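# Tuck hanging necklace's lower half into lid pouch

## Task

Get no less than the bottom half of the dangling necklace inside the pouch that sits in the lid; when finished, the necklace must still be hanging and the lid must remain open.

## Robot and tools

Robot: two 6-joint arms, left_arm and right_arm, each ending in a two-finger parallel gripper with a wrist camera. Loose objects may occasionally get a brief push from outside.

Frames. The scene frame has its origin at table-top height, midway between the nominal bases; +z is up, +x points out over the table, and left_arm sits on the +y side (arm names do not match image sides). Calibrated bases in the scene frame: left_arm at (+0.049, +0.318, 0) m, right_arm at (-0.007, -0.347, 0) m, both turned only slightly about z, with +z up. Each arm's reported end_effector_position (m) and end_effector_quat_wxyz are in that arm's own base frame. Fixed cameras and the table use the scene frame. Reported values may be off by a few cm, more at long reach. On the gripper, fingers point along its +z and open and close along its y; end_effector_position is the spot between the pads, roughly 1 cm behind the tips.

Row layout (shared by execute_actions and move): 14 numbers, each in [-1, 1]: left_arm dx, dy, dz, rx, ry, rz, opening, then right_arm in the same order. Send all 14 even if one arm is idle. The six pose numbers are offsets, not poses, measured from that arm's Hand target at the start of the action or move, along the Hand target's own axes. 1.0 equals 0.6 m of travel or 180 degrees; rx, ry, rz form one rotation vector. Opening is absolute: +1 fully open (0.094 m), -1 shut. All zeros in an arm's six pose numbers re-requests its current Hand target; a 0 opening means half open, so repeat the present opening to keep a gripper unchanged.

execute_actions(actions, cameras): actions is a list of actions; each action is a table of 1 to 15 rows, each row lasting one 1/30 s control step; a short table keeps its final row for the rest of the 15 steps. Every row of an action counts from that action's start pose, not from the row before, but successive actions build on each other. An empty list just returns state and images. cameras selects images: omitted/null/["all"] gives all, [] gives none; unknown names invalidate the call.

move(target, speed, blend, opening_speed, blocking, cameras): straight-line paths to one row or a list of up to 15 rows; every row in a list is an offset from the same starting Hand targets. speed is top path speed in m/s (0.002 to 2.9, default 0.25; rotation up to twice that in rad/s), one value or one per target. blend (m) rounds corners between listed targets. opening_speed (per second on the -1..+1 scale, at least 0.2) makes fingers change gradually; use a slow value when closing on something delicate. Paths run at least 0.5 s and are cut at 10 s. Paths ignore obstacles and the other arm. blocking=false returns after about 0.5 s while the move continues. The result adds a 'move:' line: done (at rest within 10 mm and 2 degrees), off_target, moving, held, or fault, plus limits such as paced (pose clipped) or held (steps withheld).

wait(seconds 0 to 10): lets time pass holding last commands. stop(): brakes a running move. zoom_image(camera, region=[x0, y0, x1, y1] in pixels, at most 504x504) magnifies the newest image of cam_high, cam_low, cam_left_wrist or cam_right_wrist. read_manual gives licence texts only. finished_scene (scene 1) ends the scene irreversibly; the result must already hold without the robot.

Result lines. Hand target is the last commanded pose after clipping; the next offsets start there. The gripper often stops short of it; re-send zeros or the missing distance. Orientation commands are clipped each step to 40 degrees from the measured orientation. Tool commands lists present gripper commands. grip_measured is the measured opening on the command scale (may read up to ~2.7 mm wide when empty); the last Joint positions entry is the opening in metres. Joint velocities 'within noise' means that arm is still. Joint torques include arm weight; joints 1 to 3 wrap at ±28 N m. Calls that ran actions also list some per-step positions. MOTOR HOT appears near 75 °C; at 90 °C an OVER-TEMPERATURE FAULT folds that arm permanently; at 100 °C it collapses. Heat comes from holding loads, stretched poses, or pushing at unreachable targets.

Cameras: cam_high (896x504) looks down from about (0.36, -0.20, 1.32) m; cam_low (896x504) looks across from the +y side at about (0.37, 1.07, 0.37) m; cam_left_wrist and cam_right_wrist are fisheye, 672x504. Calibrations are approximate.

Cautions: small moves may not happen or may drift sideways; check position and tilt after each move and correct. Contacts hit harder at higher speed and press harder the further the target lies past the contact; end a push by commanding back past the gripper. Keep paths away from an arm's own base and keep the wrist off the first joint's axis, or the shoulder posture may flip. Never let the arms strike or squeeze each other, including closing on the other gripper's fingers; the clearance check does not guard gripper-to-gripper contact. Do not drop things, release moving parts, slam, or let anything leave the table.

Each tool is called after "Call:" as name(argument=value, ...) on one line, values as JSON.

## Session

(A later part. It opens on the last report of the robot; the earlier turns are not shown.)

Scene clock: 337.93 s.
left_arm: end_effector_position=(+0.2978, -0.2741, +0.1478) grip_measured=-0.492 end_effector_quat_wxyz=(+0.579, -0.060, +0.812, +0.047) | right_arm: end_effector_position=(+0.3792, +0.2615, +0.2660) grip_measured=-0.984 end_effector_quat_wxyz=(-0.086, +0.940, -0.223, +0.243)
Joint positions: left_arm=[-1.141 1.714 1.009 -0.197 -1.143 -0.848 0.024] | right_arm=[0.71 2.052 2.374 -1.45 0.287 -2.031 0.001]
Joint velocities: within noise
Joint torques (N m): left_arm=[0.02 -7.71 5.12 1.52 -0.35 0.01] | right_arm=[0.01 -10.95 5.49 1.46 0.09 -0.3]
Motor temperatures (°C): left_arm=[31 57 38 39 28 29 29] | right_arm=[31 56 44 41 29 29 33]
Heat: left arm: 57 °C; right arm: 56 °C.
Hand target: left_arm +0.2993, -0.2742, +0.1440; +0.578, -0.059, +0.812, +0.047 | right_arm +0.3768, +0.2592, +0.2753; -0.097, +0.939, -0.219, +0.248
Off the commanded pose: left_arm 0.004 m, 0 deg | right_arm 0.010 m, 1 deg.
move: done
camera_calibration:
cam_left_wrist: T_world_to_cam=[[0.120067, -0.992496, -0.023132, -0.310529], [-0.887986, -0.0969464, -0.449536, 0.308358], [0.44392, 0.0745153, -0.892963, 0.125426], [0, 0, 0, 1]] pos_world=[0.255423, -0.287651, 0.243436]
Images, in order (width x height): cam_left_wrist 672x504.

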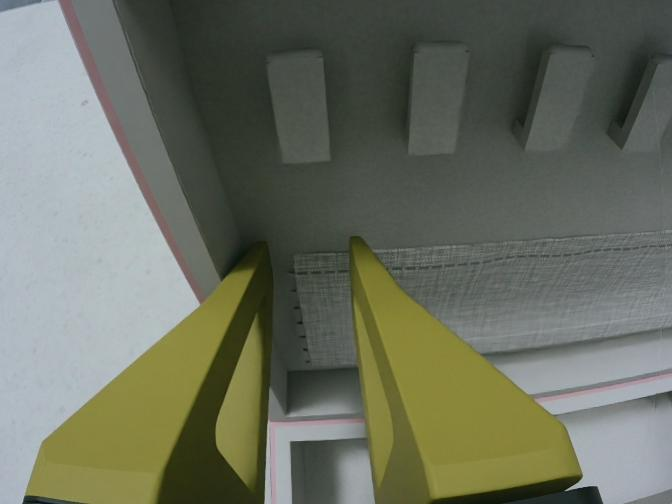

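Call:
move(target=[-0.0032, 0, -0.0010, 0, 0, 0, -0.49, 0, 0, 0, 0, 0, 0, -1], speed=0.05, cameras=["cam_left_wrist"])

Call:
zoom_image(camera="cam_left_wrist", region=[200, 180, 420, 380])

Scene clock: 339.23 s.
left_arm: end_effector_position=(+0.2979, -0.2741, +0.1478) grip_measured=-0.492 end_effector_quat_wxyz=(+0.579, -0.060, +0.812, +0.047) | right_arm: end_effector_position=(+0.3792, +0.2615, +0.2660) grip_measured=-0.984 end_effector_quat_wxyz=(-0.086, +0.940, -0.223, +0.243)
Joint positions: left_arm=[-1.141 1.714 1.009 -0.197 -1.143 -0.848 0.024] | right_arm=[0.71 2.052 2.374 -1.45 0.287 -2.031 0.001]
Joint velocities: within noise
Joint torques (N m): left_arm=[0.27 -8.21 5.64 1.42 -0.35 0.08] | right_arm=[-0.01 -10.95 5.49 1.45 0.09 -0.3]
Motor temperatures (°C): left_arm=[31 57 38 39 28 29 29] | right_arm=[31 56 44 41 29 29 33]
Heat: left arm: 57 °C; right arm: 56 °C.
Hand target: left_arm +0.2993, -0.2742, +0.1460; +0.578, -0.059, +0.813, +0.047 | right_arm +0.3768, +0.2592, +0.2753; -0.097, +0.939, -0.219, +0.248
Off the commanded pose: left_arm 0.002 m, 0 deg | right_arm 0.010 m, 1 deg.
move: done
camera_calibration:
cam_left_wrist: T_world_to_cam=[[0.120115, -0.992499, -0.0227599, -0.310634], [-0.887915, -0.0971473, -0.449632, 0.308306], [0.444049, 0.0742166, -0.892924, 0.125298], [0, 0, 0, 1]] pos_world=[0.255423, -0.287652, 0.243436]
Images, in order (width x height): cam_left_wrist 672x504.

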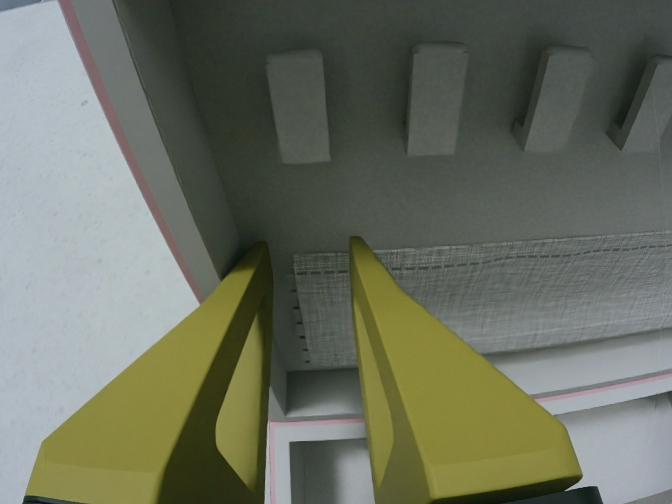

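Scaled by 2.291 from the camera's 672x504 image, which has a finer 960x720 frame.

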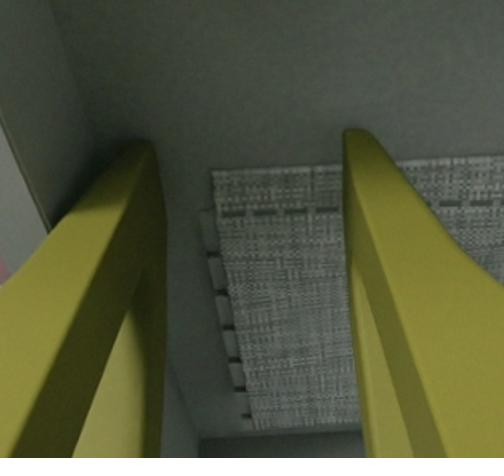

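Call:
move(target=[-0.0063, 0, -0.0020, 0, 0, 0, -0.49, 0, 0, 0, 0, 0, 0, -1], speed=0.05, cameras=["cam_left_wrist"])

Call:
zoom_image(camera="cam_left_wrist", region=[200, 180, 420, 380])

Scene clock: 340.10 s.
left_arm: end_effector_position=(+0.2979, -0.2741, +0.1478) grip_measured=-0.492 end_effector_quat_wxyz=(+0.579, -0.060, +0.812, +0.047) | right_arm: end_effector_position=(+0.3792, +0.2615, +0.2660) grip_measured=-0.984 end_effector_quat_wxyz=(-0.086, +0.940, -0.223, +0.243)
Joint positions: left_arm=[-1.141 1.714 1.009 -0.197 -1.143 -0.848 0.024] | right_arm=[0.71 2.052 2.374 -1.45 0.287 -2.031 0.001]
Joint velocities: within noise
Joint torques (N m): left_arm=[0.23 -8.83 6.19 1.31 -0.36 0.1] | right_arm=[-0.02 -10.95 5.5 1.46 0.08 -0.29]
Motor temperatures (°C): left_arm=[31 57 38 39 28 29 29] | right_arm=[31 56 44 41 29 29 33]
Heat: left arm: 57 °C; right arm: 56 °C.
Hand target: left_arm +0.2994, -0.2742, +0.1499; +0.578, -0.059, +0.813, +0.047 | right_arm +0.3768, +0.2592, +0.2753; -0.097, +0.939, -0.219, +0.248
Off the commanded pose: left_arm 0.003 m, 0 deg | right_arm 0.010 m, 1 deg.
move: done
camera_calibration:
cam_left_wrist: T_world_to_cam=[[0.120115, -0.992499, -0.0227599, -0.310634], [-0.887915, -0.0971473, -0.449632, 0.308306], [0.444049, 0.0742166, -0.892924, 0.125298], [0, 0, 0, 1]] pos_world=[0.255423, -0.287652, 0.243436]
Images, in order (width x height): cam_left_wrist 672x504.

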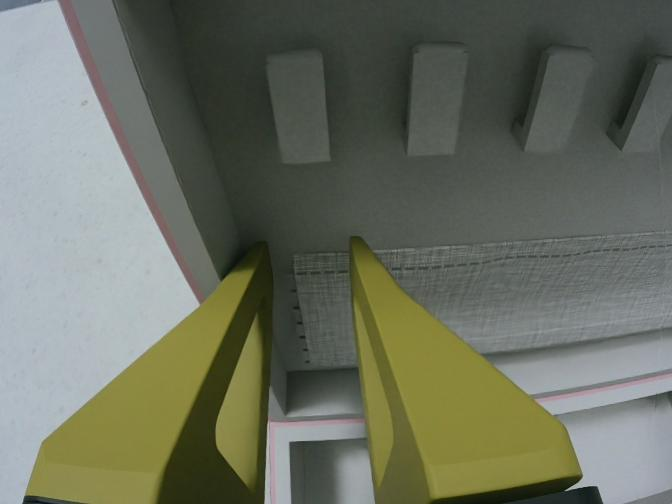

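Scaled by 2.291 from the camera's 672x504 image, which has a finer 960x720 frame.

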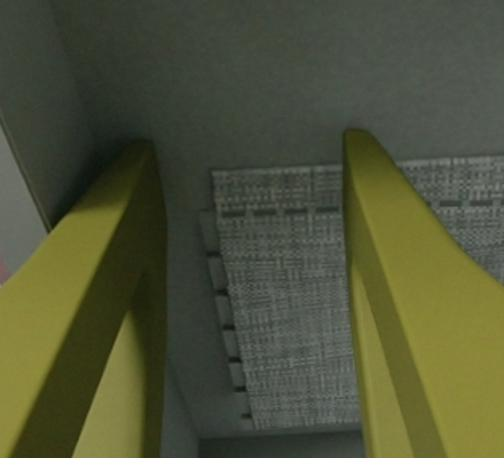

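Call:
move(target=[-0.0063, 0, 0.0045, 0, 0, 0, -0.49, 0, 0, 0, 0, 0, 0, -1], speed=0.05, cameras=["cam_left_wrist"])

Call:
zoom_image(camera="cam_left_wrist", region=[200, 180, 420, 380])

Scene clock: 341.23 s.
left_arm: end_effector_position=(+0.2992, -0.2730, +0.1474) grip_measured=-0.492 end_effector_quat_wxyz=(+0.577, -0.055, +0.813, +0.052) | right_arm: end_effector_position=(+0.3792, +0.2615, +0.2660) grip_measured=-0.984 end_effector_quat_wxyz=(-0.086, +0.940, -0.223, +0.243)
Joint positions: left_arm=[-1.135 1.714 1.009 -0.197 -1.139 -0.832 0.024] | right_arm=[0.71 2.052 2.374 -1.45 0.287 -2.031 0.001]
Joint velocities: within noise
Joint torques (N m): left_arm=[0.68 -8.98 6.63 1.4 -0.33 0.12] | right_arm=[-0.01 -10.95 5.49 1.45 0.09 -0.29]
Motor temperatures (°C): left_arm=[31 57 38 39 28 29 29] | right_arm=[31 56 44 41 29 29 33]
Heat: left arm: 57 °C; right arm: 56 °C.
Hand target: left_arm +0.3031, -0.2737, +0.1527; +0.578, -0.059, +0.812, +0.047 | right_arm +0.3768, +0.2592, +0.2753; -0.097, +0.939, -0.219, +0.248
Off the commanded pose: left_arm 0.007 m, 1 deg | right_arm 0.010 m, 1 deg.
move: done
camera_calibration:
cam_left_wrist: T_world_to_cam=[[0.117862, -0.992355, -0.0366106, -0.306843], [-0.890357, -0.0892778, -0.446424, 0.311821], [0.439743, 0.0852129, -0.894072, 0.128682], [0, 0, 0, 1]] pos_world=[0.25721, -0.287624, 0.243022]
Images, in order (width x height): cam_left_wrist 672x504.

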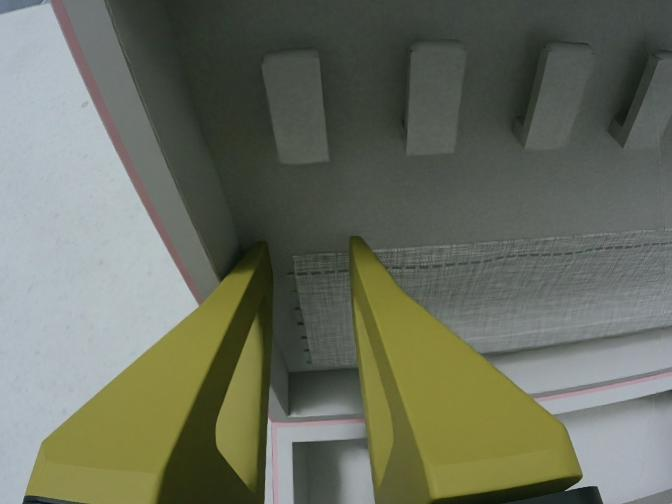

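Scaled by 2.291 from the camera's 672x504 image, which has a finer 960x720 frame.

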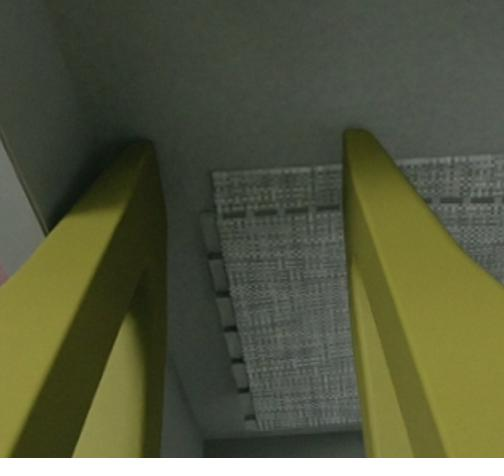

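Call:
move(target=[-0.0127, 0, -0.0041, 0, 0, 0, -0.49, 0, 0, 0, 0, 0, 0, -1], speed=0.05, cameras=["cam_left_wrist"])

Call:
zoom_image(camera="cam_left_wrist", region=[200, 180, 420, 380])

Scene clock: 344.10 s.
left_arm: end_effector_position=(+0.2988, -0.2726, +0.1463) grip_measured=-0.492 end_effector_quat_wxyz=(+0.575, -0.051, +0.815, +0.055) | right_arm: end_effector_position=(+0.3792, +0.2615, +0.2660) grip_measured=-0.984 end_effector_quat_wxyz=(-0.086, +0.940, -0.223, +0.243)
Joint positions: left_arm=[-1.135 1.714 1.009 -0.204 -1.136 -0.828 0.024] | right_arm=[0.71 2.052 2.374 -1.45 0.287 -2.031 0.001]
Joint velocities: within noise
Joint torques (N m): left_arm=[0.72 -10.28 7.98 1.2 -0.32 0.11] | right_arm=[-0.01 -10.96 5.49 1.46 0.08 -0.3]
Motor temperatures (°C): left_arm=[31 56 38 39 28 29 29] | right_arm=[31 56 44 41 29 29 33]
Heat: left arm: 56 °C; right arm: 56 °C.
Hand target: left_arm +0.3033, -0.2738, +0.1607; +0.578, -0.059, +0.812, +0.047 | right_arm +0.3768, +0.2592, +0.2753; -0.097, +0.939, -0.219, +0.248
Off the commanded pose: left_arm 0.015 m, 1 deg | right_arm 0.010 m, 1 deg.
move: off_target (left_arm)
camera_calibration:
cam_left_wrist: T_world_to_cam=[[0.114585, -0.99235, -0.0459519, -0.304159], [-0.893194, -0.0826676, -0.442008, 0.313021], [0.434828, 0.0916912, -0.895833, 0.131421], [0, 0, 0, 1]] pos_world=[0.257295, -0.288005, 0.242112]
Images, in order (width x height): cam_left_wrist 672x504.

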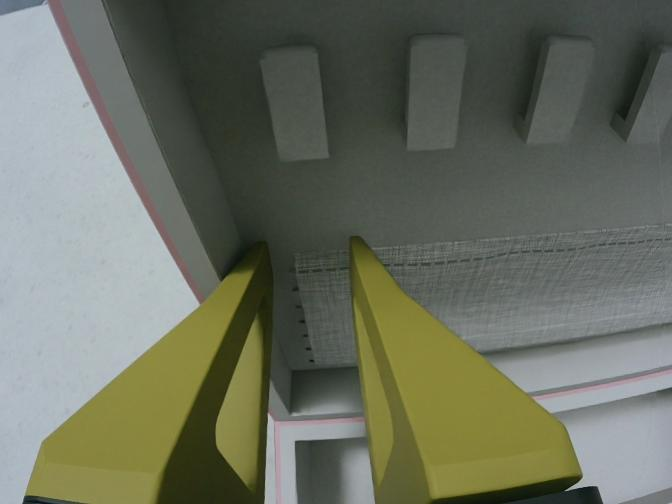

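Scaled by 2.291 from the camera's 672x504 image, which has a finer 960x720 frame.

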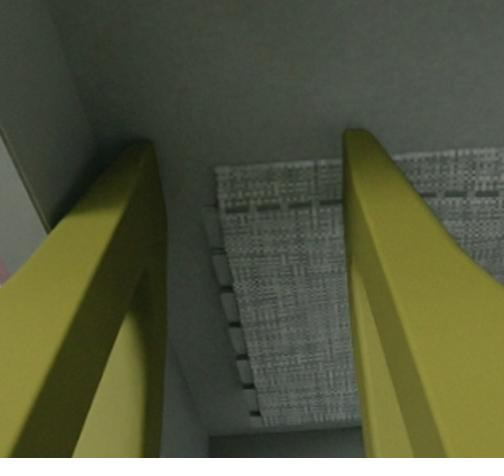

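Call:
move(target=[[-0.0175, 0.0014, -0.0180, 0, 0, 0, -0.49, 0, 0, 0, 0, 0, 0, -1]], speed=0.06, cameras=["cam_left_wrist"])

Scene clock: 345.23 s.
left_arm: end_effector_position=(+0.2972, -0.2718, +0.1548) grip_measured=-0.492 end_effector_quat_wxyz=(+0.570, -0.044, +0.818, +0.064) | right_arm: end_effector_position=(+0.3792, +0.2615, +0.2660) grip_measured=-0.984 end_effector_quat_wxyz=(-0.086, +0.940, -0.223, +0.243)
Joint positions: left_arm=[-1.138 1.703 1.048 -0.291 -1.134 -0.84 0.024] | right_arm=[0.71 2.052 2.374 -1.45 0.287 -2.031 0.001]
Joint velocities: within noise
Joint torques (N m): left_arm=[-0.8 -11.55 7.9 1.03 -0.47 -0.16] | right_arm=[-0.02 -10.96 5.49 1.46 0.09 -0.3]
Motor temperatures (°C): left_arm=[31 56 38 39 28 29 29] | right_arm=[31 56 44 41 28 29 33]
Heat: left arm: 56 °C; right arm: 56 °C.
Hand target: left_arm +0.2965, -0.2740, +0.1741; +0.578, -0.059, +0.812, +0.048 | right_arm +0.3768, +0.2592, +0.2753; -0.097, +0.939, -0.219, +0.248
Off the commanded pose: left_arm 0.019 m, 3 deg | right_arm 0.010 m, 1 deg.
move: off_target (left_arm)
camera_calibration:
cam_left_wrist: T_world_to_cam=[[0.114001, -0.991047, -0.0694934, -0.298657], [-0.899598, -0.0732923, -0.430524, 0.318108], [0.421576, 0.111596, -0.8999, 0.149563], [0, 0, 0, 1]] pos_world=[0.257164, -0.289359, 0.25079]
Images, in order (width x height): cam_left_wrist 672x504.

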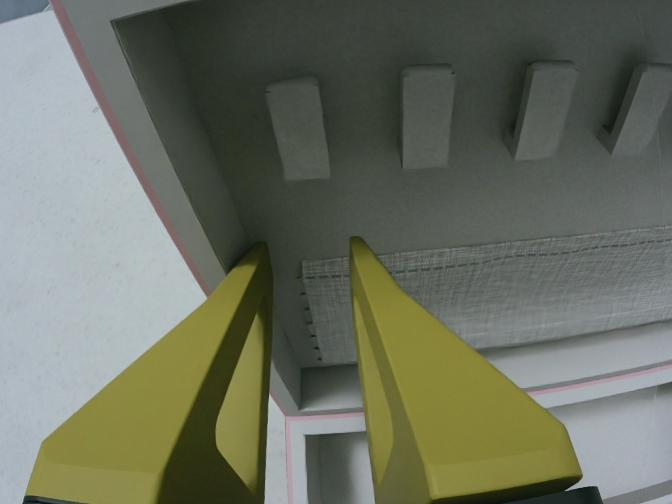

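Call:
move(target=[-0.0160, -0.0025, -0.0041, 0, 0, 0, -0.49, 0, 0, 0, 0, 0, 0, -1], speed=0.06, cameras=[])

Call:
move(target=[0.0400, 0, 0.0139, 0, 0, 0, -0.49, 0, 0, 0, 0, 0, 0, -1], speed=0.05, cameras=["cam_left_wrist"])

Scene clock: 346.67 s.
left_arm: end_effector_position=(+0.2973, -0.2719, +0.1627) grip_measured=-0.492 end_effector_quat_wxyz=(+0.567, -0.040, +0.819, +0.070) | right_arm: end_effector_position=(+0.3792, +0.2615, +0.2660) grip_measured=-0.984 end_effector_quat_wxyz=(-0.086, +0.940, -0.223, +0.243)
Joint positions: left_arm=[-1.138 1.696 1.08 -0.344 -1.134 -0.84 0.024] | right_arm=[0.71 2.052 2.374 -1.45 0.287 -2.031 0.001]
Joint velocities: within noise
Joint torques (N m): left_arm=[-0.58 -11.7 8.47 1.21 -0.51 -0.11] | right_arm=[0.01 -10.95 5.5 1.45 0.09 -0.3]
Motor temperatures (°C): left_arm=[31 56 38 39 28 29 29] | right_arm=[31 56 44 41 28 29 33]
Heat: left arm: 56 °C; right arm: 56 °C.
Hand target: left_arm +0.2976, -0.2755, +0.1839; +0.578, -0.059, +0.812, +0.048 | right_arm +0.3768, +0.2592, +0.2753; -0.097, +0.939, -0.219, +0.248
Off the commanded pose: left_arm 0.022 m, 4 deg | right_arm 0.010 m, 1 deg.
move: off_target (left_arm)
No camera images: "cameras" was empty.

Scene clock: 347.87 s.
left_arm: end_effector_position=(+0.2983, -0.2741, +0.1597) grip_measured=-0.492 end_effector_quat_wxyz=(+0.574, -0.054, +0.815, +0.052) | right_arm: end_effector_position=(+0.3792, +0.2615, +0.2660) grip_measured=-0.984 end_effector_quat_wxyz=(-0.086, +0.940, -0.223, +0.243)
Joint positions: left_arm=[-1.138 1.696 1.05 -0.27 -1.134 -0.844 0.024] | right_arm=[0.71 2.052 2.374 -1.45 0.287 -2.031 0.001]
Joint velocities: within noise
Joint torques (N m): left_arm=[-0.54 -8.32 5.19 1.52 -0.52 -0.09] | right_arm=[-0.01 -10.97 5.5 1.45 0.09 -0.29]
Motor temperatures (°C): left_arm=[31 56 38 39 28 29 29] | right_arm=[31 56 44 41 28 29 33]
Heat: left arm: 56 °C; right arm: 56 °C.
Hand target: left_arm +0.2976, -0.2752, +0.1584; +0.578, -0.059, +0.812, +0.048 | right_arm +0.3768, +0.2592, +0.2753; -0.097, +0.939, -0.219, +0.248
Off the commanded pose: left_arm 0.002 m, 1 deg | right_arm 0.010 m, 1 deg.
move: done
camera_calibration:
cam_left_wrist: T_world_to_cam=[[0.116113, -0.992521, -0.0376743, -0.306873], [-0.893831, -0.0878767, -0.43971, 0.316727], [0.433111, 0.0847304, -0.897349, 0.142548], [0, 0, 0, 1]] pos_world=[0.256993, -0.288823, 0.255622]
Images, in order (width x height): cam_left_wrist 672x504.

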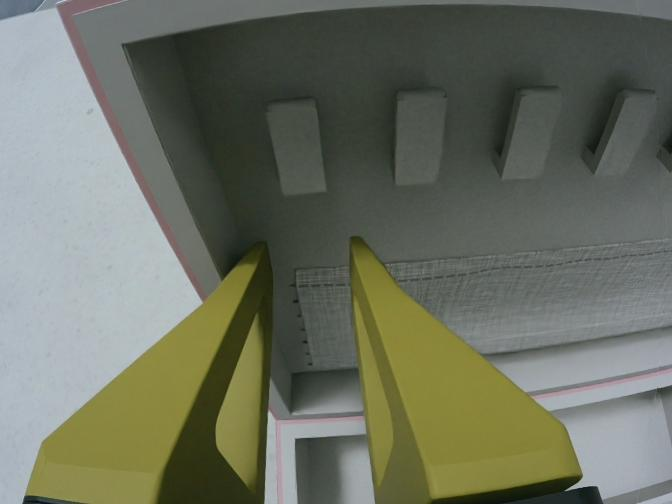

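Call:
move(target=[0.0180, 0, 0.0061, 0, 0, 0, -0.49, 0, 0, 0, 0, 0, 0, -1], speed=0.05, cameras=["cam_left_wrist"])

Call:
zoom_image(camera="cam_left_wrist", region=[200, 180, 420, 380])

Scene clock: 349.07 s.
left_arm: end_effector_position=(+0.2981, -0.2738, +0.1490) grip_measured=-0.492 end_effector_quat_wxyz=(+0.574, -0.054, +0.815, +0.051) | right_arm: end_effector_position=(+0.3792, +0.2615, +0.2660) grip_measured=-0.984 end_effector_quat_wxyz=(-0.086, +0.940, -0.223, +0.243)
Joint positions: left_arm=[-1.138 1.711 1.021 -0.224 -1.134 -0.844 0.024] | right_arm=[0.71 2.052 2.374 -1.45 0.287 -2.031 0.001]
Joint velocities: within noise
Joint torques (N m): left_arm=[-0.39 -7.76 5.33 1.5 -0.5 -0.11] | right_arm=[-0.02 -10.92 5.48 1.45 0.09 -0.3]
Motor temperatures (°C): left_arm=[31 56 38 39 28 29 29] | right_arm=[31 56 44 41 28 29 33]
Heat: left arm: 56 °C; right arm: 56 °C.
Hand target: left_arm +0.2975, -0.2751, +0.1471; +0.578, -0.059, +0.812, +0.048 | right_arm +0.3768, +0.2592, +0.2753; -0.097, +0.939, -0.219, +0.248
Off the commanded pose: left_arm 0.002 m, 1 deg | right_arm 0.010 m, 1 deg.
move: done
camera_calibration:
cam_left_wrist: T_world_to_cam=[[0.116123, -0.992572, -0.0362685, -0.307121], [-0.893537, -0.0884524, -0.44019, 0.311765], [0.433712, 0.0835235, -0.897172, 0.132446], [0, 0, 0, 1]] pos_world=[0.256794, -0.288326, 0.244924]
Images, in order (width x height): cam_left_wrist 672x504.

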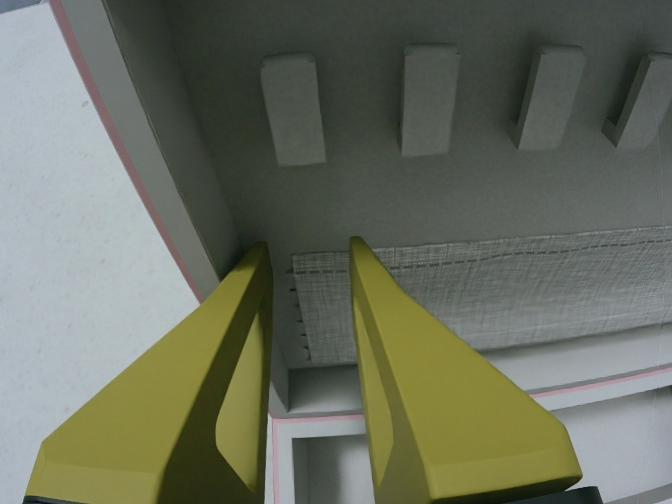

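Scaled by 2.291 from the camera's 672x504 image, which has a finer 960x720 frame.

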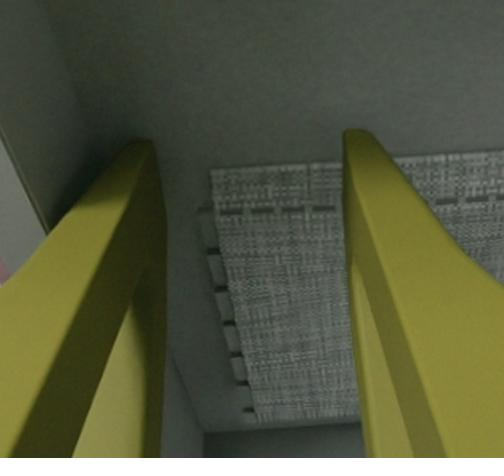

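Call:
move(target=[-0.0015, 0, 0, 0.012, -0.022, 0, -0.49, 0, 0, 0, 0, 0, 0, -1], speed=0.05, cameras=[])

Scene clock: 351.00 s.
left_arm: end_effector_position=(+0.2982, -0.2737, +0.1412) grip_measured=-0.492 end_effector_quat_wxyz=(+0.600, -0.042, +0.798, +0.044) | right_arm: end_effector_position=(+0.3792, +0.2615, +0.2660) grip_measured=-0.984 end_effector_quat_wxyz=(-0.086, +0.940, -0.223, +0.243)
Joint positions: left_arm=[-1.143 1.711 0.907 0.039 -1.161 -0.702 0.024] | right_arm=[0.71 2.052 2.374 -1.45 0.287 -2.031 0.001]
Joint velocities: within noise
Joint torques (N m): left_arm=[-0.54 -9.7 5.3 1.75 -0.42 0.08] | right_arm=[-0.03 -10.96 5.49 1.45 0.08 -0.3]
Motor temperatures (°C): left_arm=[31 56 38 39 28 29 29] | right_arm=[31 56 44 41 28 29 33]
Heat: left arm: 56 °C; right arm: 56 °C.
Hand target: left_arm +0.2978, -0.2751, +0.1479; +0.607, -0.046, +0.793, +0.034 | right_arm +0.3768, +0.2592, +0.2753; -0.097, +0.939, -0.220, +0.248
Off the commanded pose: left_arm 0.007 m, 2 deg | right_arm 0.010 m, 1 deg.
move: done
No camera images: "cameras" was empty.

Call:
move(target=[-0.0537, 0, -0.0249, 0, 0, 0, -0.49, 0, 0, 0, 0, 0, 0, -1], speed=0.08, cameras=["cam_left_wrist"])

Scene clock: 352.73 s.
left_arm: end_effector_position=(+0.2922, -0.2716, +0.1643) grip_measured=-0.492 end_effector_quat_wxyz=(+0.597, -0.029, +0.800, +0.054) | right_arm: end_effector_position=(+0.3792, +0.2615, +0.2660) grip_measured=-0.984 end_effector_quat_wxyz=(-0.086, +0.940, -0.223, +0.243)
Joint positions: left_arm=[-1.157 1.651 0.955 -0.103 -1.168 -0.704 0.024] | right_arm=[0.71 2.052 2.374 -1.45 0.287 -2.031 0.001]
Joint velocities: within noise
Joint torques (N m): left_arm=[-0.66 -10.29 8.31 1.38 -0.45 -0.11] | right_arm=[0.01 -10.96 5.48 1.46 0.09 -0.3]
Motor temperatures (°C): left_arm=[31 56 38 40 28 29 29] | right_arm=[31 56 44 41 28 29 33]
Heat: left arm: 56 °C; right arm: 56 °C.
Hand target: left_arm +0.2918, -0.2758, +0.1829; +0.607, -0.046, +0.793, +0.034 | right_arm +0.3768, +0.2592, +0.2753; -0.097, +0.939, -0.220, +0.248
Off the commanded pose: left_arm 0.019 m, 3 deg | right_arm 0.010 m, 1 deg.
move: off_target (left_arm)
camera_calibration:
cam_left_wrist: T_world_to_cam=[[0.0795699, -0.99448, -0.0683953, -0.288274], [-0.871828, -0.0361614, -0.488476, 0.329087], [0.483306, 0.0984969, -0.869893, 0.133631], [0, 0, 0, 1]] pos_world=[0.245261, -0.287944, 0.257279]
Images, in order (width x height): cam_left_wrist 672x504.

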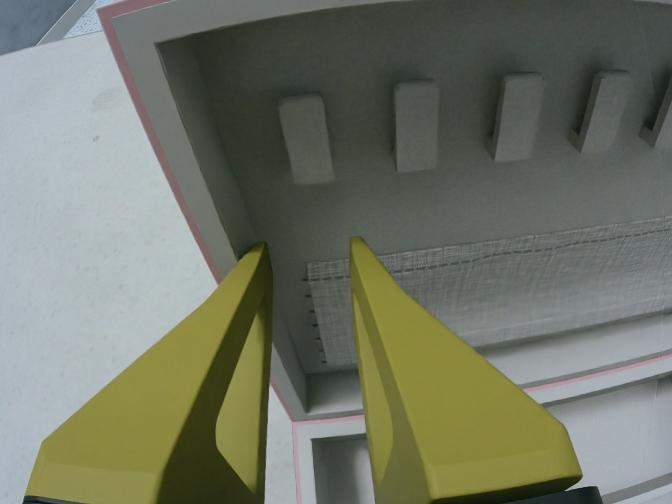

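Call:
move(target=[0.0455, 0, 0.0175, 0, 0, 0, -0.49, 0, 0, 0, 0, 0, 0, -1], speed=0.06, cameras=["cam_left_wrist"])

Scene clock: 355.13 s.
left_arm: end_effector_position=(+0.2941, -0.2759, +0.1553) grip_measured=-0.492 end_effector_quat_wxyz=(+0.604, -0.043, +0.795, +0.035) | right_arm: end_effector_position=(+0.3792, +0.2615, +0.2660) grip_measured=-0.984 end_effector_quat_wxyz=(-0.086, +0.940, -0.223, +0.243)
Joint positions: left_arm=[-1.157 1.677 0.921 0.007 -1.168 -0.704 0.024] | right_arm=[0.71 2.052 2.374 -1.45 0.287 -2.031 0.001]
Joint velocities: within noise
Joint torques (N m): left_arm=[-0.13 -7.79 5.07 1.7 -0.39 0.06] | right_arm=[-0.01 -10.95 5.53 1.46 0.09 -0.29]
Motor temperatures (°C): left_arm=[31 56 38 40 28 29 29] | right_arm=[31 56 44 41 28 29 33]
Heat: left arm: 56 °C; right arm: 56 °C.
Hand target: left_arm +0.2947, -0.2755, +0.1539; +0.607, -0.046, +0.793, +0.034 | right_arm +0.3768, +0.2592, +0.2753; -0.097, +0.939, -0.220, +0.248
Off the commanded pose: left_arm 0.002 m, 0 deg | right_arm 0.010 m, 1 deg.
move: done
camera_calibration:
cam_left_wrist: T_world_to_cam=[[0.080516, -0.996535, -0.0208554, -0.301522], [-0.861796, -0.0590862, -0.503802, 0.319345], [0.500824, 0.0585372, -0.863568, 0.108192], [0, 0, 0, 1]] pos_world=[0.245303, -0.287941, 0.248029]
Images, in order (width x height): cam_left_wrist 672x504.

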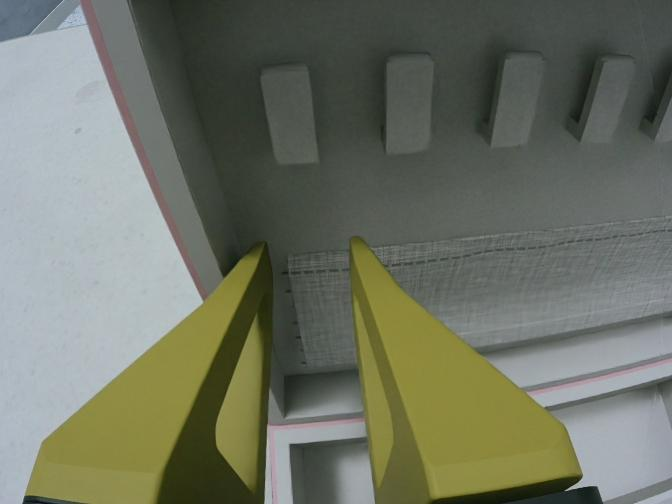

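Call:
move(target=[0.0080, 0, 0.0095, 0, 0, 0, -0.49, 0, 0, 0, 0, 0, 0, -1], speed=0.05, cameras=["cam_left_wrist"])

Call:
zoom_image(camera="cam_left_wrist", region=[200, 180, 420, 380])

Scene clock: 356.43 s.
left_arm: end_effector_position=(+0.2967, -0.2759, +0.1510) grip_measured=-0.492 end_effector_quat_wxyz=(+0.607, -0.048, +0.792, +0.032) | right_arm: end_effector_position=(+0.3792, +0.2615, +0.2660) grip_measured=-0.984 end_effector_quat_wxyz=(-0.086, +0.940, -0.223, +0.243)
Joint positions: left_arm=[-1.15 1.691 0.906 0.058 -1.168 -0.693 0.024] | right_arm=[0.71 2.052 2.374 -1.45 0.287 -2.031 0.001]
Joint velocities: within noise
Joint torques (N m): left_arm=[0.66 -7.36 5.12 1.71 -0.32 0.13] | right_arm=[-0.01 -10.95 5.5 1.45 0.09 -0.3]
Motor temperatures (°C): left_arm=[31 56 38 40 28 29 29] | right_arm=[31 56 44 41 28 29 33]
Heat: left arm: 56 °C; right arm: 56 °C.
Hand target: left_arm +0.2990, -0.2750, +0.1477; +0.607, -0.046, +0.793, +0.034 | right_arm +0.3768, +0.2592, +0.2753; -0.097, +0.939, -0.220, +0.248
Off the commanded pose: left_arm 0.004 m, 0 deg | right_arm 0.010 m, 1 deg.
move: done
camera_calibration:
cam_left_wrist: T_world_to_cam=[[0.0841676, -0.996395, -0.0106356, -0.304444], [-0.857636, -0.067004, -0.509873, 0.316904], [0.507322, 0.0520363, -0.860184, 0.0989298], [0, 0, 0, 1]] pos_world=[0.247223, -0.287261, 0.24344]
Images, in order (width x height): cam_left_wrist 672x504.

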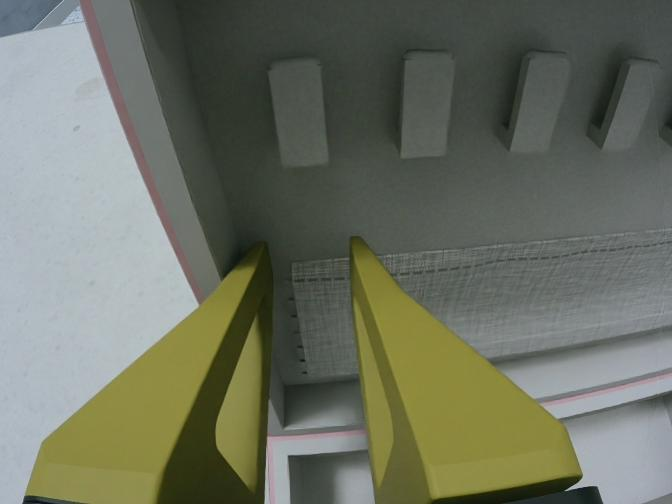

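Scaled by 2.291 from the camera's 672x504 image, which has a finer 960x720 frame.

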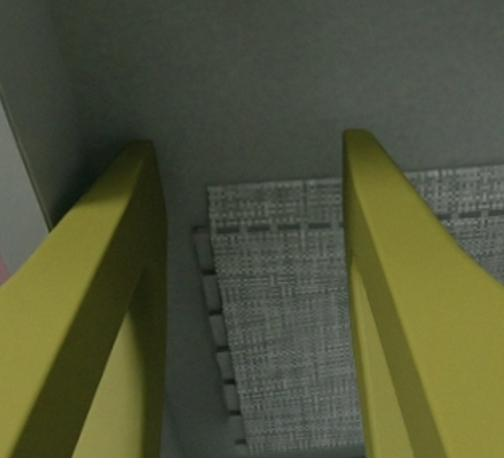

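Call:
move(target=[0.0003, 0, 0.0085, 0, 0, 0, -0.49, 0, 0, 0, 0, 0, 0, -1], speed=0.05, cameras=["cam_left_wrist"])

Call:
zoom_image(camera="cam_left_wrist", region=[200, 180, 420, 380])

Scene clock: 357.47 s.
left_arm: end_effector_position=(+0.3008, -0.2755, +0.1509) grip_measured=-0.492 end_effector_quat_wxyz=(+0.609, -0.048, +0.791, +0.032) | right_arm: end_effector_position=(+0.3792, +0.2615, +0.2660) grip_measured=-0.984 end_effector_quat_wxyz=(-0.086, +0.940, -0.223, +0.243)
Joint positions: left_arm=[-1.139 1.696 0.903 0.09 -1.163 -0.67 0.024] | right_arm=[0.71 2.052 2.374 -1.45 0.287 -2.031 0.001]
Joint velocities: within noise
Joint torques (N m): left_arm=[0.68 -7.31 5.04 1.75 -0.23 0.13] | right_arm=[-0.01 -10.95 5.5 1.45 0.09 -0.3]
Motor temperatures (°C): left_arm=[31 55 38 40 28 29 29] | right_arm=[31 57 43 41 28 29 33]
Heat: left arm: 55 °C; right arm: 57 °C.
Hand target: left_arm +0.3038, -0.2744, +0.1462; +0.607, -0.046, +0.793, +0.034 | right_arm +0.3768, +0.2592, +0.2753; -0.097, +0.939, -0.220, +0.248
Off the commanded pose: left_arm 0.006 m, 0 deg | right_arm 0.010 m, 1 deg.
move: done
camera_calibration:
cam_left_wrist: T_world_to_cam=[[0.0852508, -0.99631, -0.00991024, -0.304793], [-0.855639, -0.0681106, -0.513072, 0.320055], [0.510504, 0.0522194, -0.858288, 0.0955978], [0, 0, 0, 1]] pos_world=[0.251032, -0.286862, 0.243241]
Images, in order (width x height): cam_left_wrist 672x504.

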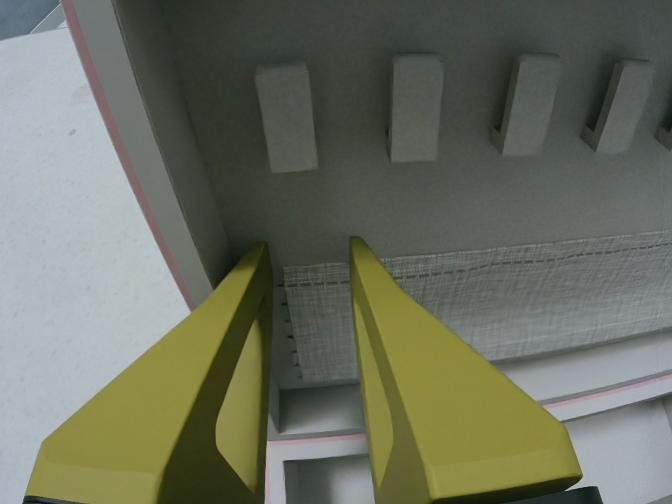

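Scaled by 2.291 from the camera's 672x504 image, which has a finer 960x720 frame.

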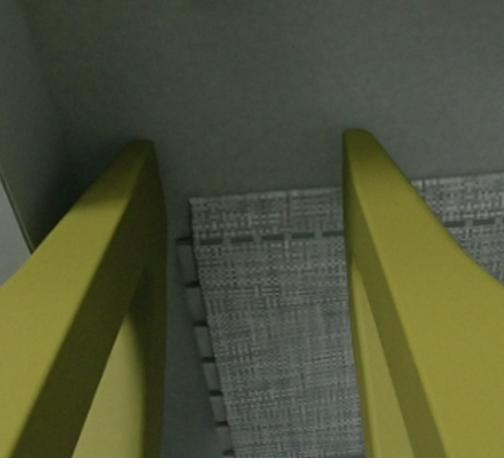

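Call:
move(target=[-0.0005, 0, 0.0050, 0, 0, 0, -0.49, 0, 0, 0, 0, 0, 0, -1], speed=0.05, cameras=["cam_left_wrist"])

Call:
zoom_image(camera="cam_left_wrist", region=[230, 200, 400, 330])

Scene clock: 358.57 s.
left_arm: end_effector_position=(+0.3031, -0.2760, +0.1510) grip_measured=-0.492 end_effector_quat_wxyz=(+0.609, -0.048, +0.791, +0.031) | right_arm: end_effector_position=(+0.3792, +0.2615, +0.2660) grip_measured=-0.984 end_effector_quat_wxyz=(-0.086, +0.940, -0.223, +0.243)
Joint positions: left_arm=[-1.133 1.699 0.903 0.106 -1.157 -0.657 0.024] | right_arm=[0.71 2.052 2.374 -1.45 0.287 -2.031 0.001]
Joint velocities: within noise
Joint torques (N m): left_arm=[1.03 -7.3 5 1.81 -0.24 0.13] | right_arm=[-0.02 -10.93 5.49 1.45 0.09 -0.29]
Motor temperatures (°C): left_arm=[31 55 38 40 28 29 29] | right_arm=[31 57 43 41 28 29 33]
Heat: left arm: 55 °C; right arm: 57 °C.
Hand target: left_arm +0.3068, -0.2741, +0.1457; +0.607, -0.046, +0.793, +0.034 | right_arm +0.3768, +0.2592, +0.2753; -0.097, +0.939, -0.220, +0.248
Off the commanded pose: left_arm 0.007 m, 1 deg | right_arm 0.010 m, 1 deg.
move: done
camera_calibration:
cam_left_wrist: T_world_to_cam=[[0.0833754, -0.996478, -0.00891532, -0.305097], [-0.855489, -0.0669848, -0.513471, 0.322298], [0.511065, 0.0504378, -0.858061, 0.0937828], [0, 0, 0, 1]] pos_world=[0.253231, -0.287164, 0.243242]
Images, in order (width x height): cam_left_wrist 672x504.

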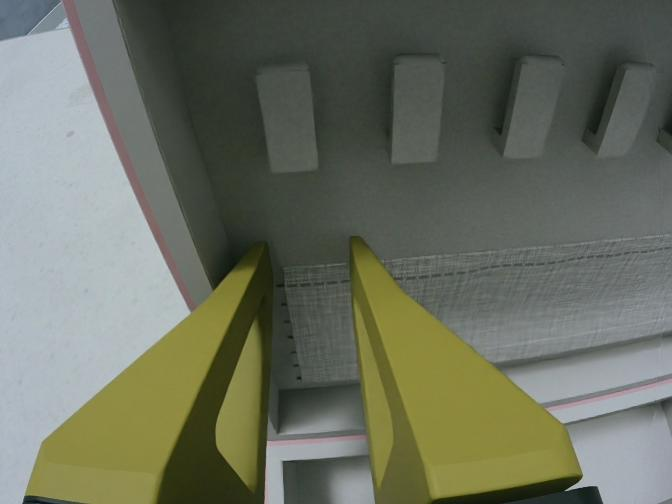

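Scaled by 2.965 from the camera's 672x504 image, which has a finer 960x720 frame.

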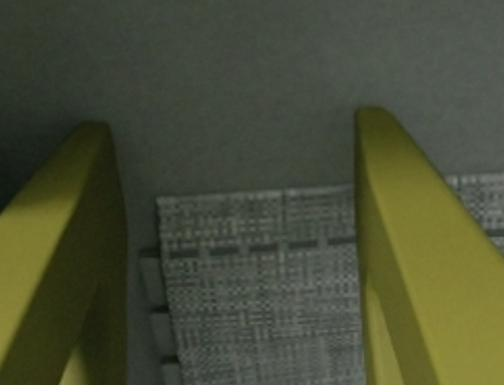

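Call:
move(target=[0, 0, 0, 0, 0, 0, -0.62, 0, 0, 0, 0, 0, 0, -1], opening_speed=0.2, cameras=["cam_left_wrist"])

Call:
zoom_image(camera="cam_left_wrist", region=[230, 200, 400, 330])

Scene clock: 359.60 s.
left_arm: end_effector_position=(+0.3031, -0.2760, +0.1510) grip_measured=-0.618 end_effector_quat_wxyz=(+0.609, -0.048, +0.791, +0.031) | right_arm: end_effector_position=(+0.3792, +0.2615, +0.2660) grip_measured=-0.984 end_effector_quat_wxyz=(-0.086, +0.940, -0.223, +0.243)
Joint positions: left_arm=[-1.133 1.699 0.903 0.106 -1.157 -0.656 0.018] | right_arm=[0.71 2.052 2.374 -1.45 0.287 -2.031 0.001]
Joint velocities: within noise
Joint torques (N m): left_arm=[0.84 -7.34 4.83 1.74 -0.21 0.13] | right_arm=[0.01 -10.95 5.5 1.45 0.09 -0.3]
Motor temperatures (°C): left_arm=[31 55 38 40 28 29 29] | right_arm=[31 57 43 41 28 29 33]
Heat: left arm: 55 °C; right arm: 57 °C.
Hand target: left_arm +0.3068, -0.2741, +0.1457; +0.607, -0.046, +0.793, +0.034 | right_arm +0.3768, +0.2592, +0.2753; -0.097, +0.939, -0.220, +0.248
Off the commanded pose: left_arm 0.007 m, 1 deg | right_arm 0.010 m, 1 deg.
move: done
camera_calibration:
cam_left_wrist: T_world_to_cam=[[0.0831436, -0.996494, -0.00928349, -0.304952], [-0.855468, -0.0665926, -0.513556, 0.322478], [0.511138, 0.0506406, -0.858006, 0.0938948], [0, 0, 0, 1]] pos_world=[0.253231, -0.287163, 0.243342]
Images, in order (width x height): cam_left_wrist 672x504.

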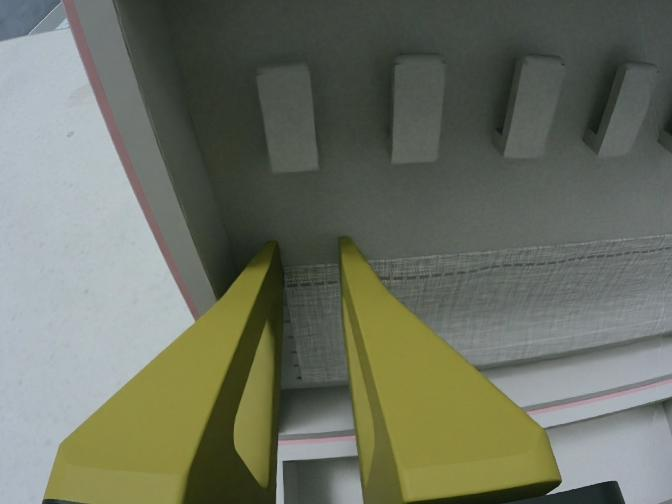

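Scaled by 2.965 from the camera's 672x504 image, which has a finer 960x720 frame.

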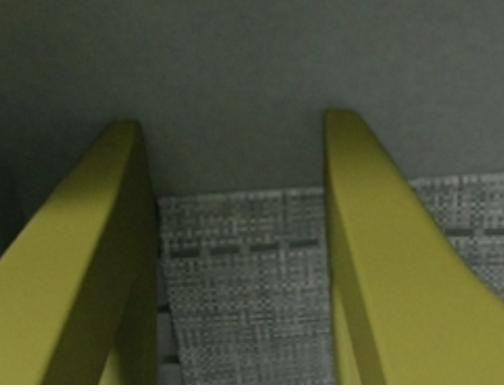

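Call:
move(target=[0, 0, 0, 0, 0, 0, -0.70, 0, 0, 0, 0, 0, 0, -1], opening_speed=0.2, cameras=["cam_left_wrist"])

Call:
zoom_image(camera="cam_left_wrist", region=[230, 200, 400, 330])

Scene clock: 360.43 s.
left_arm: end_effector_position=(+0.3034, -0.2757, +0.1510) grip_measured=-0.698 end_effector_quat_wxyz=(+0.609, -0.048, +0.791, +0.031) | right_arm: end_effector_position=(+0.3792, +0.2615, +0.2660) grip_measured=-0.984 end_effector_quat_wxyz=(-0.086, +0.940, -0.223, +0.243)
Joint positions: left_arm=[-1.131 1.699 0.903 0.106 -1.156 -0.656 0.014] | right_arm=[0.71 2.052 2.374 -1.45 0.287 -2.031 0.001]
Joint velocities: within noise
Joint torques (N m): left_arm=[0.81 -7.09 5.12 1.8 -0.23 0.13] | right_arm=[-0.01 -10.95 5.5 1.45 0.09 -0.3]
Motor temperatures (°C): left_arm=[31 55 38 40 28 29 29] | right_arm=[31 57 43 41 28 29 33]
Heat: left arm: 55 °C; right arm: 57 °C.
Hand target: left_arm +0.3068, -0.2741, +0.1457; +0.607, -0.046, +0.793, +0.034 | right_arm +0.3768, +0.2592, +0.2753; -0.097, +0.939, -0.220, +0.248
Off the commanded pose: left_arm 0.006 m, 0 deg | right_arm 0.010 m, 1 deg.
move: done
camera_calibration:
cam_left_wrist: T_world_to_cam=[[0.0840319, -0.99642, -0.00923055, -0.304896], [-0.855551, -0.0673966, -0.513313, 0.322435], [0.510853, 0.0510319, -0.858152, 0.0938601], [0, 0, 0, 1]] pos_world=[0.253531, -0.286863, 0.243242]
Images, in order (width x height): cam_left_wrist 672x504.

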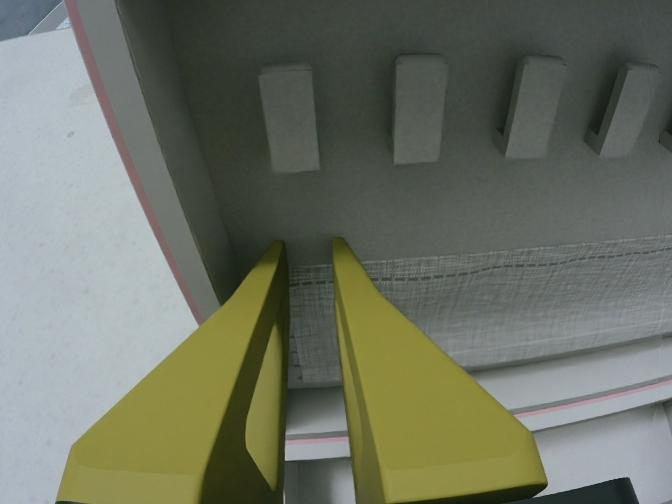

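Scaled by 2.965 from the camera's 672x504 image, which has a finer 960x720 frame.

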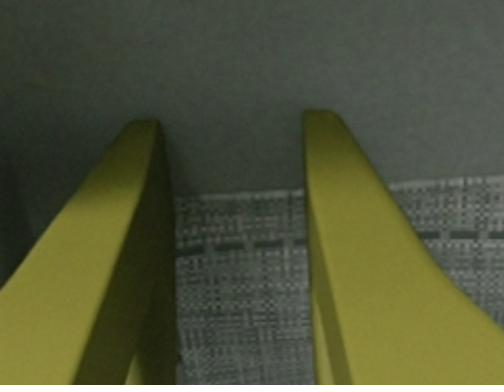

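Call:
move(target=[0, 0, 0, 0, 0, 0, -0.80, 0, 0, 0, 0, 0, 0, -1], opening_speed=0.2, cameras=["cam_left_wrist"])

Call:
zoom_image(camera="cam_left_wrist", region=[230, 200, 400, 330])

Scene clock: 361.40 s.
left_arm: end_effector_position=(+0.3042, -0.2749, +0.1510) grip_measured=-0.797 end_effector_quat_wxyz=(+0.609, -0.049, +0.791, +0.032) | right_arm: end_effector_position=(+0.3792, +0.2615, +0.2660) grip_measured=-0.984 end_effector_quat_wxyz=(-0.086, +0.940, -0.223, +0.243)
Joint positions: left_arm=[-1.129 1.699 0.903 0.106 -1.156 -0.656 0.01] | right_arm=[0.71 2.052 2.374 -1.45 0.287 -2.031 0.001]
Joint velocities: within noise
Joint torques (N m): left_arm=[0.49 -7.35 5.09 1.81 -0.28 0.13] | right_arm=[0.01 -10.95 5.52 1.45 0.09 -0.29]
Motor temperatures (°C): left_arm=[31 55 38 41 28 29 29] | right_arm=[31 57 43 41 28 29 33]
Heat: left arm: 55 °C; right arm: 57 °C.
Hand target: left_arm +0.3068, -0.2741, +0.1457; +0.607, -0.046, +0.793, +0.034 | right_arm +0.3768, +0.2592, +0.2753; -0.097, +0.939, -0.220, +0.248
Off the commanded pose: left_arm 0.006 m, 0 deg | right_arm 0.010 m, 1 deg.
move: done
camera_calibration:
cam_left_wrist: T_world_to_cam=[[0.0866197, -0.996195, -0.0096318, -0.304861], [-0.855377, -0.0694123, -0.513334, 0.322546], [0.510712, 0.0527036, -0.858135, 0.0939293], [0, 0, 0, 1]] pos_world=[0.254334, -0.286262, 0.243241]
Images, in order (width x height): cam_left_wrist 672x504.

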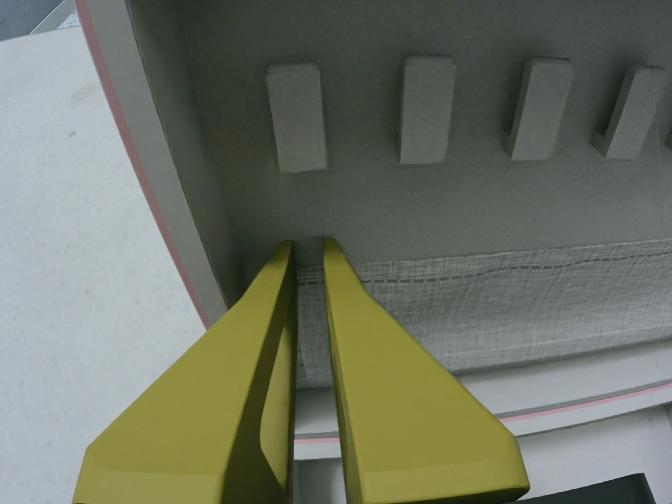

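Scaled by 2.965 from the camera's 672x504 image, which has a finer 960x720 frame.

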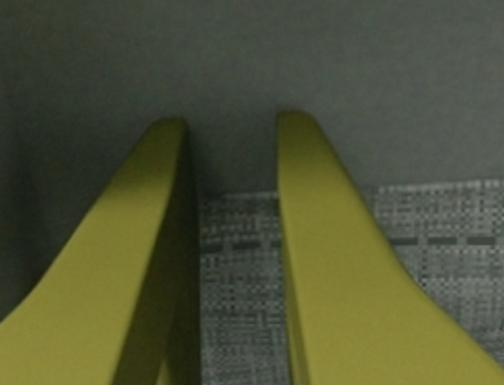

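Call:
zoom_image(camera="cam_left_wrist", region=[280, 235, 360, 295])

Scaled by 6.300 from the camera's 672x504 image, which has a finer 960x720 frame.

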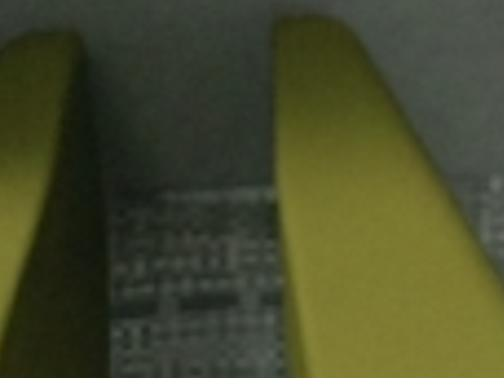

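Call:
move(target=[0, 0, 0, 0, 0, 0, -0.90, 0, 0, 0, 0, 0, 0, -1], opening_speed=0.2, cameras=["cam_left_wrist"])

Call:
zoom_image(camera="cam_left_wrist", region=[260, 225, 380, 315])

Scene clock: 362.97 s.
left_arm: end_effector_position=(+0.3042, -0.2752, +0.1509) grip_measured=-0.898 end_effector_quat_wxyz=(+0.609, -0.049, +0.791, +0.031) | right_arm: end_effector_position=(+0.3792, +0.2615, +0.2660) grip_measured=-0.984 end_effector_quat_wxyz=(-0.086, +0.940, -0.223, +0.243)
Joint positions: left_arm=[-1.129 1.699 0.903 0.107 -1.154 -0.655 0.005] | right_arm=[0.71 2.052 2.374 -1.45 0.287 -2.031 0.001]
Joint velocities: within noise
Joint torques (N m): left_arm=[0.49 -7.01 5.09 1.75 -0.29 0.1] | right_arm=[-0.01 -10.95 5.52 1.45 0.09 -0.3]
Motor temperatures (°C): left_arm=[31 54 37 41 28 29 29] | right_arm=[31 57 43 41 28 29 33]
Heat: left arm: 54 °C; right arm: 57 °C.
Hand target: left_arm +0.3068, -0.2741, +0.1457; +0.607, -0.046, +0.793, +0.034 | right_arm +0.3768, +0.2592, +0.2753; -0.097, +0.939, -0.220, +0.248
Off the commanded pose: left_arm 0.006 m, 0 deg | right_arm 0.010 m, 1 deg.
move: done
camera_calibration:
cam_left_wrist: T_world_to_cam=[[0.0850266, -0.996343, -0.00843926, -0.304998], [-0.855827, -0.0686927, -0.51268, 0.322777], [0.510225, 0.050814, -0.858538, 0.0935724], [0, 0, 0, 1]] pos_world=[0.254431, -0.286465, 0.243243]
Images, in order (width x height): cam_left_wrist 672x504.

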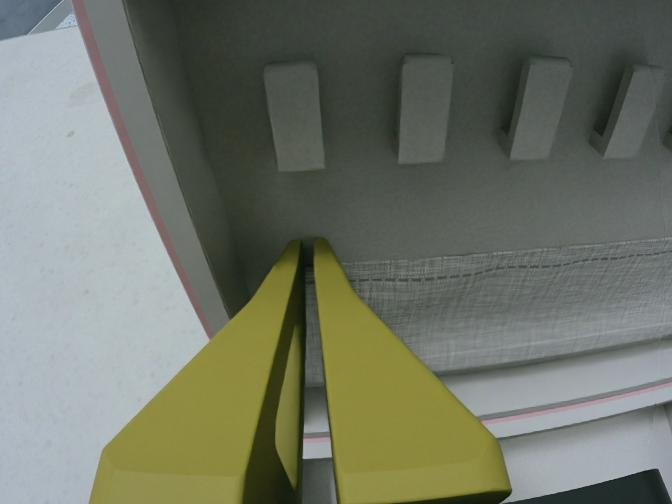

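Scaled by 4.200 from the camera's 672x504 image, which has a finer 960x720 frame.

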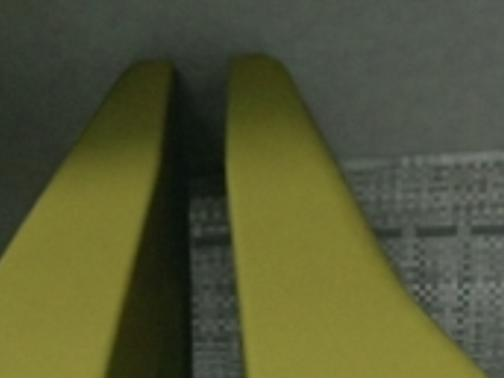

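Call:
move(target=[0, 0, 0, 0, 0, 0, -1, 0, 0, 0, 0, 0, 0, -1], opening_speed=0.2, cameras=["cam_left_wrist"])

Call:
zoom_image(camera="cam_left_wrist", region=[260, 225, 380, 315])

Scene clock: 363.77 s.
left_arm: end_effector_position=(+0.3042, -0.2752, +0.1509) grip_measured=-0.989 end_effector_quat_wxyz=(+0.609, -0.049, +0.791, +0.031) | right_arm: end_effector_position=(+0.3792, +0.2615, +0.2660) grip_measured=-0.984 end_effector_quat_wxyz=(-0.086, +0.940, -0.223, +0.243)
Joint positions: left_arm=[-1.129 1.699 0.903 0.107 -1.154 -0.655 0.001] | right_arm=[0.71 2.052 2.374 -1.45 0.287 -2.031 0.001]
Joint velocities: within noise
Joint torques (N m): left_arm=[0.5 -7.41 4.93 1.76 -0.28 0.17] | right_arm=[-0.03 -10.95 5.49 1.45 0.09 -0.29]
Motor temperatures (°C): left_arm=[31 54 37 41 28 29 29] | right_arm=[31 57 43 41 28 29 33]
Heat: left arm: 54 °C; right arm: 57 °C.
Hand target: left_arm +0.3068, -0.2741, +0.1457; +0.607, -0.046, +0.793, +0.034 | right_arm +0.3768, +0.2592, +0.2753; -0.097, +0.939, -0.219, +0.248
Off the commanded pose: left_arm 0.006 m, 0 deg | right_arm 0.010 m, 1 deg.
move: done
camera_calibration:
cam_left_wrist: T_world_to_cam=[[0.0850266, -0.996343, -0.00843926, -0.304998], [-0.855827, -0.0686927, -0.51268, 0.322777], [0.510225, 0.050814, -0.858538, 0.0935724], [0, 0, 0, 1]] pos_world=[0.254431, -0.286465, 0.243243]
Images, in order (width x height): cam_left_wrist 672x504.

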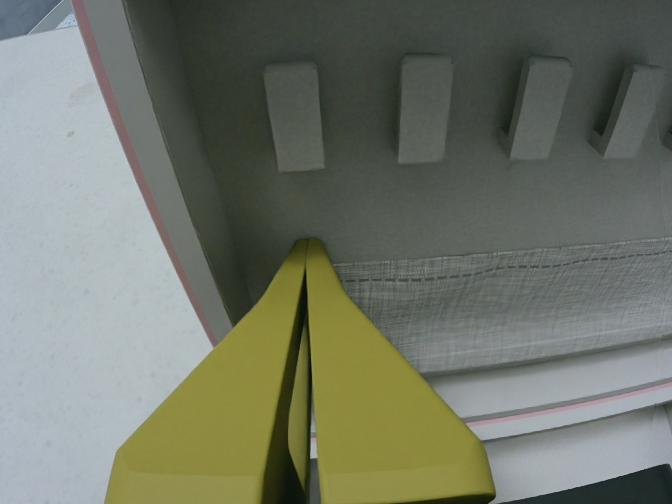

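Scaled by 4.200 from the camera's 672x504 image, which has a finer 960x720 frame.

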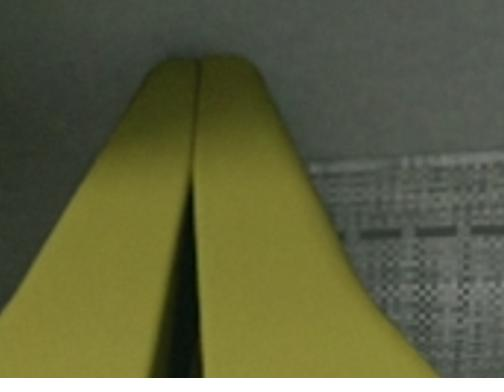

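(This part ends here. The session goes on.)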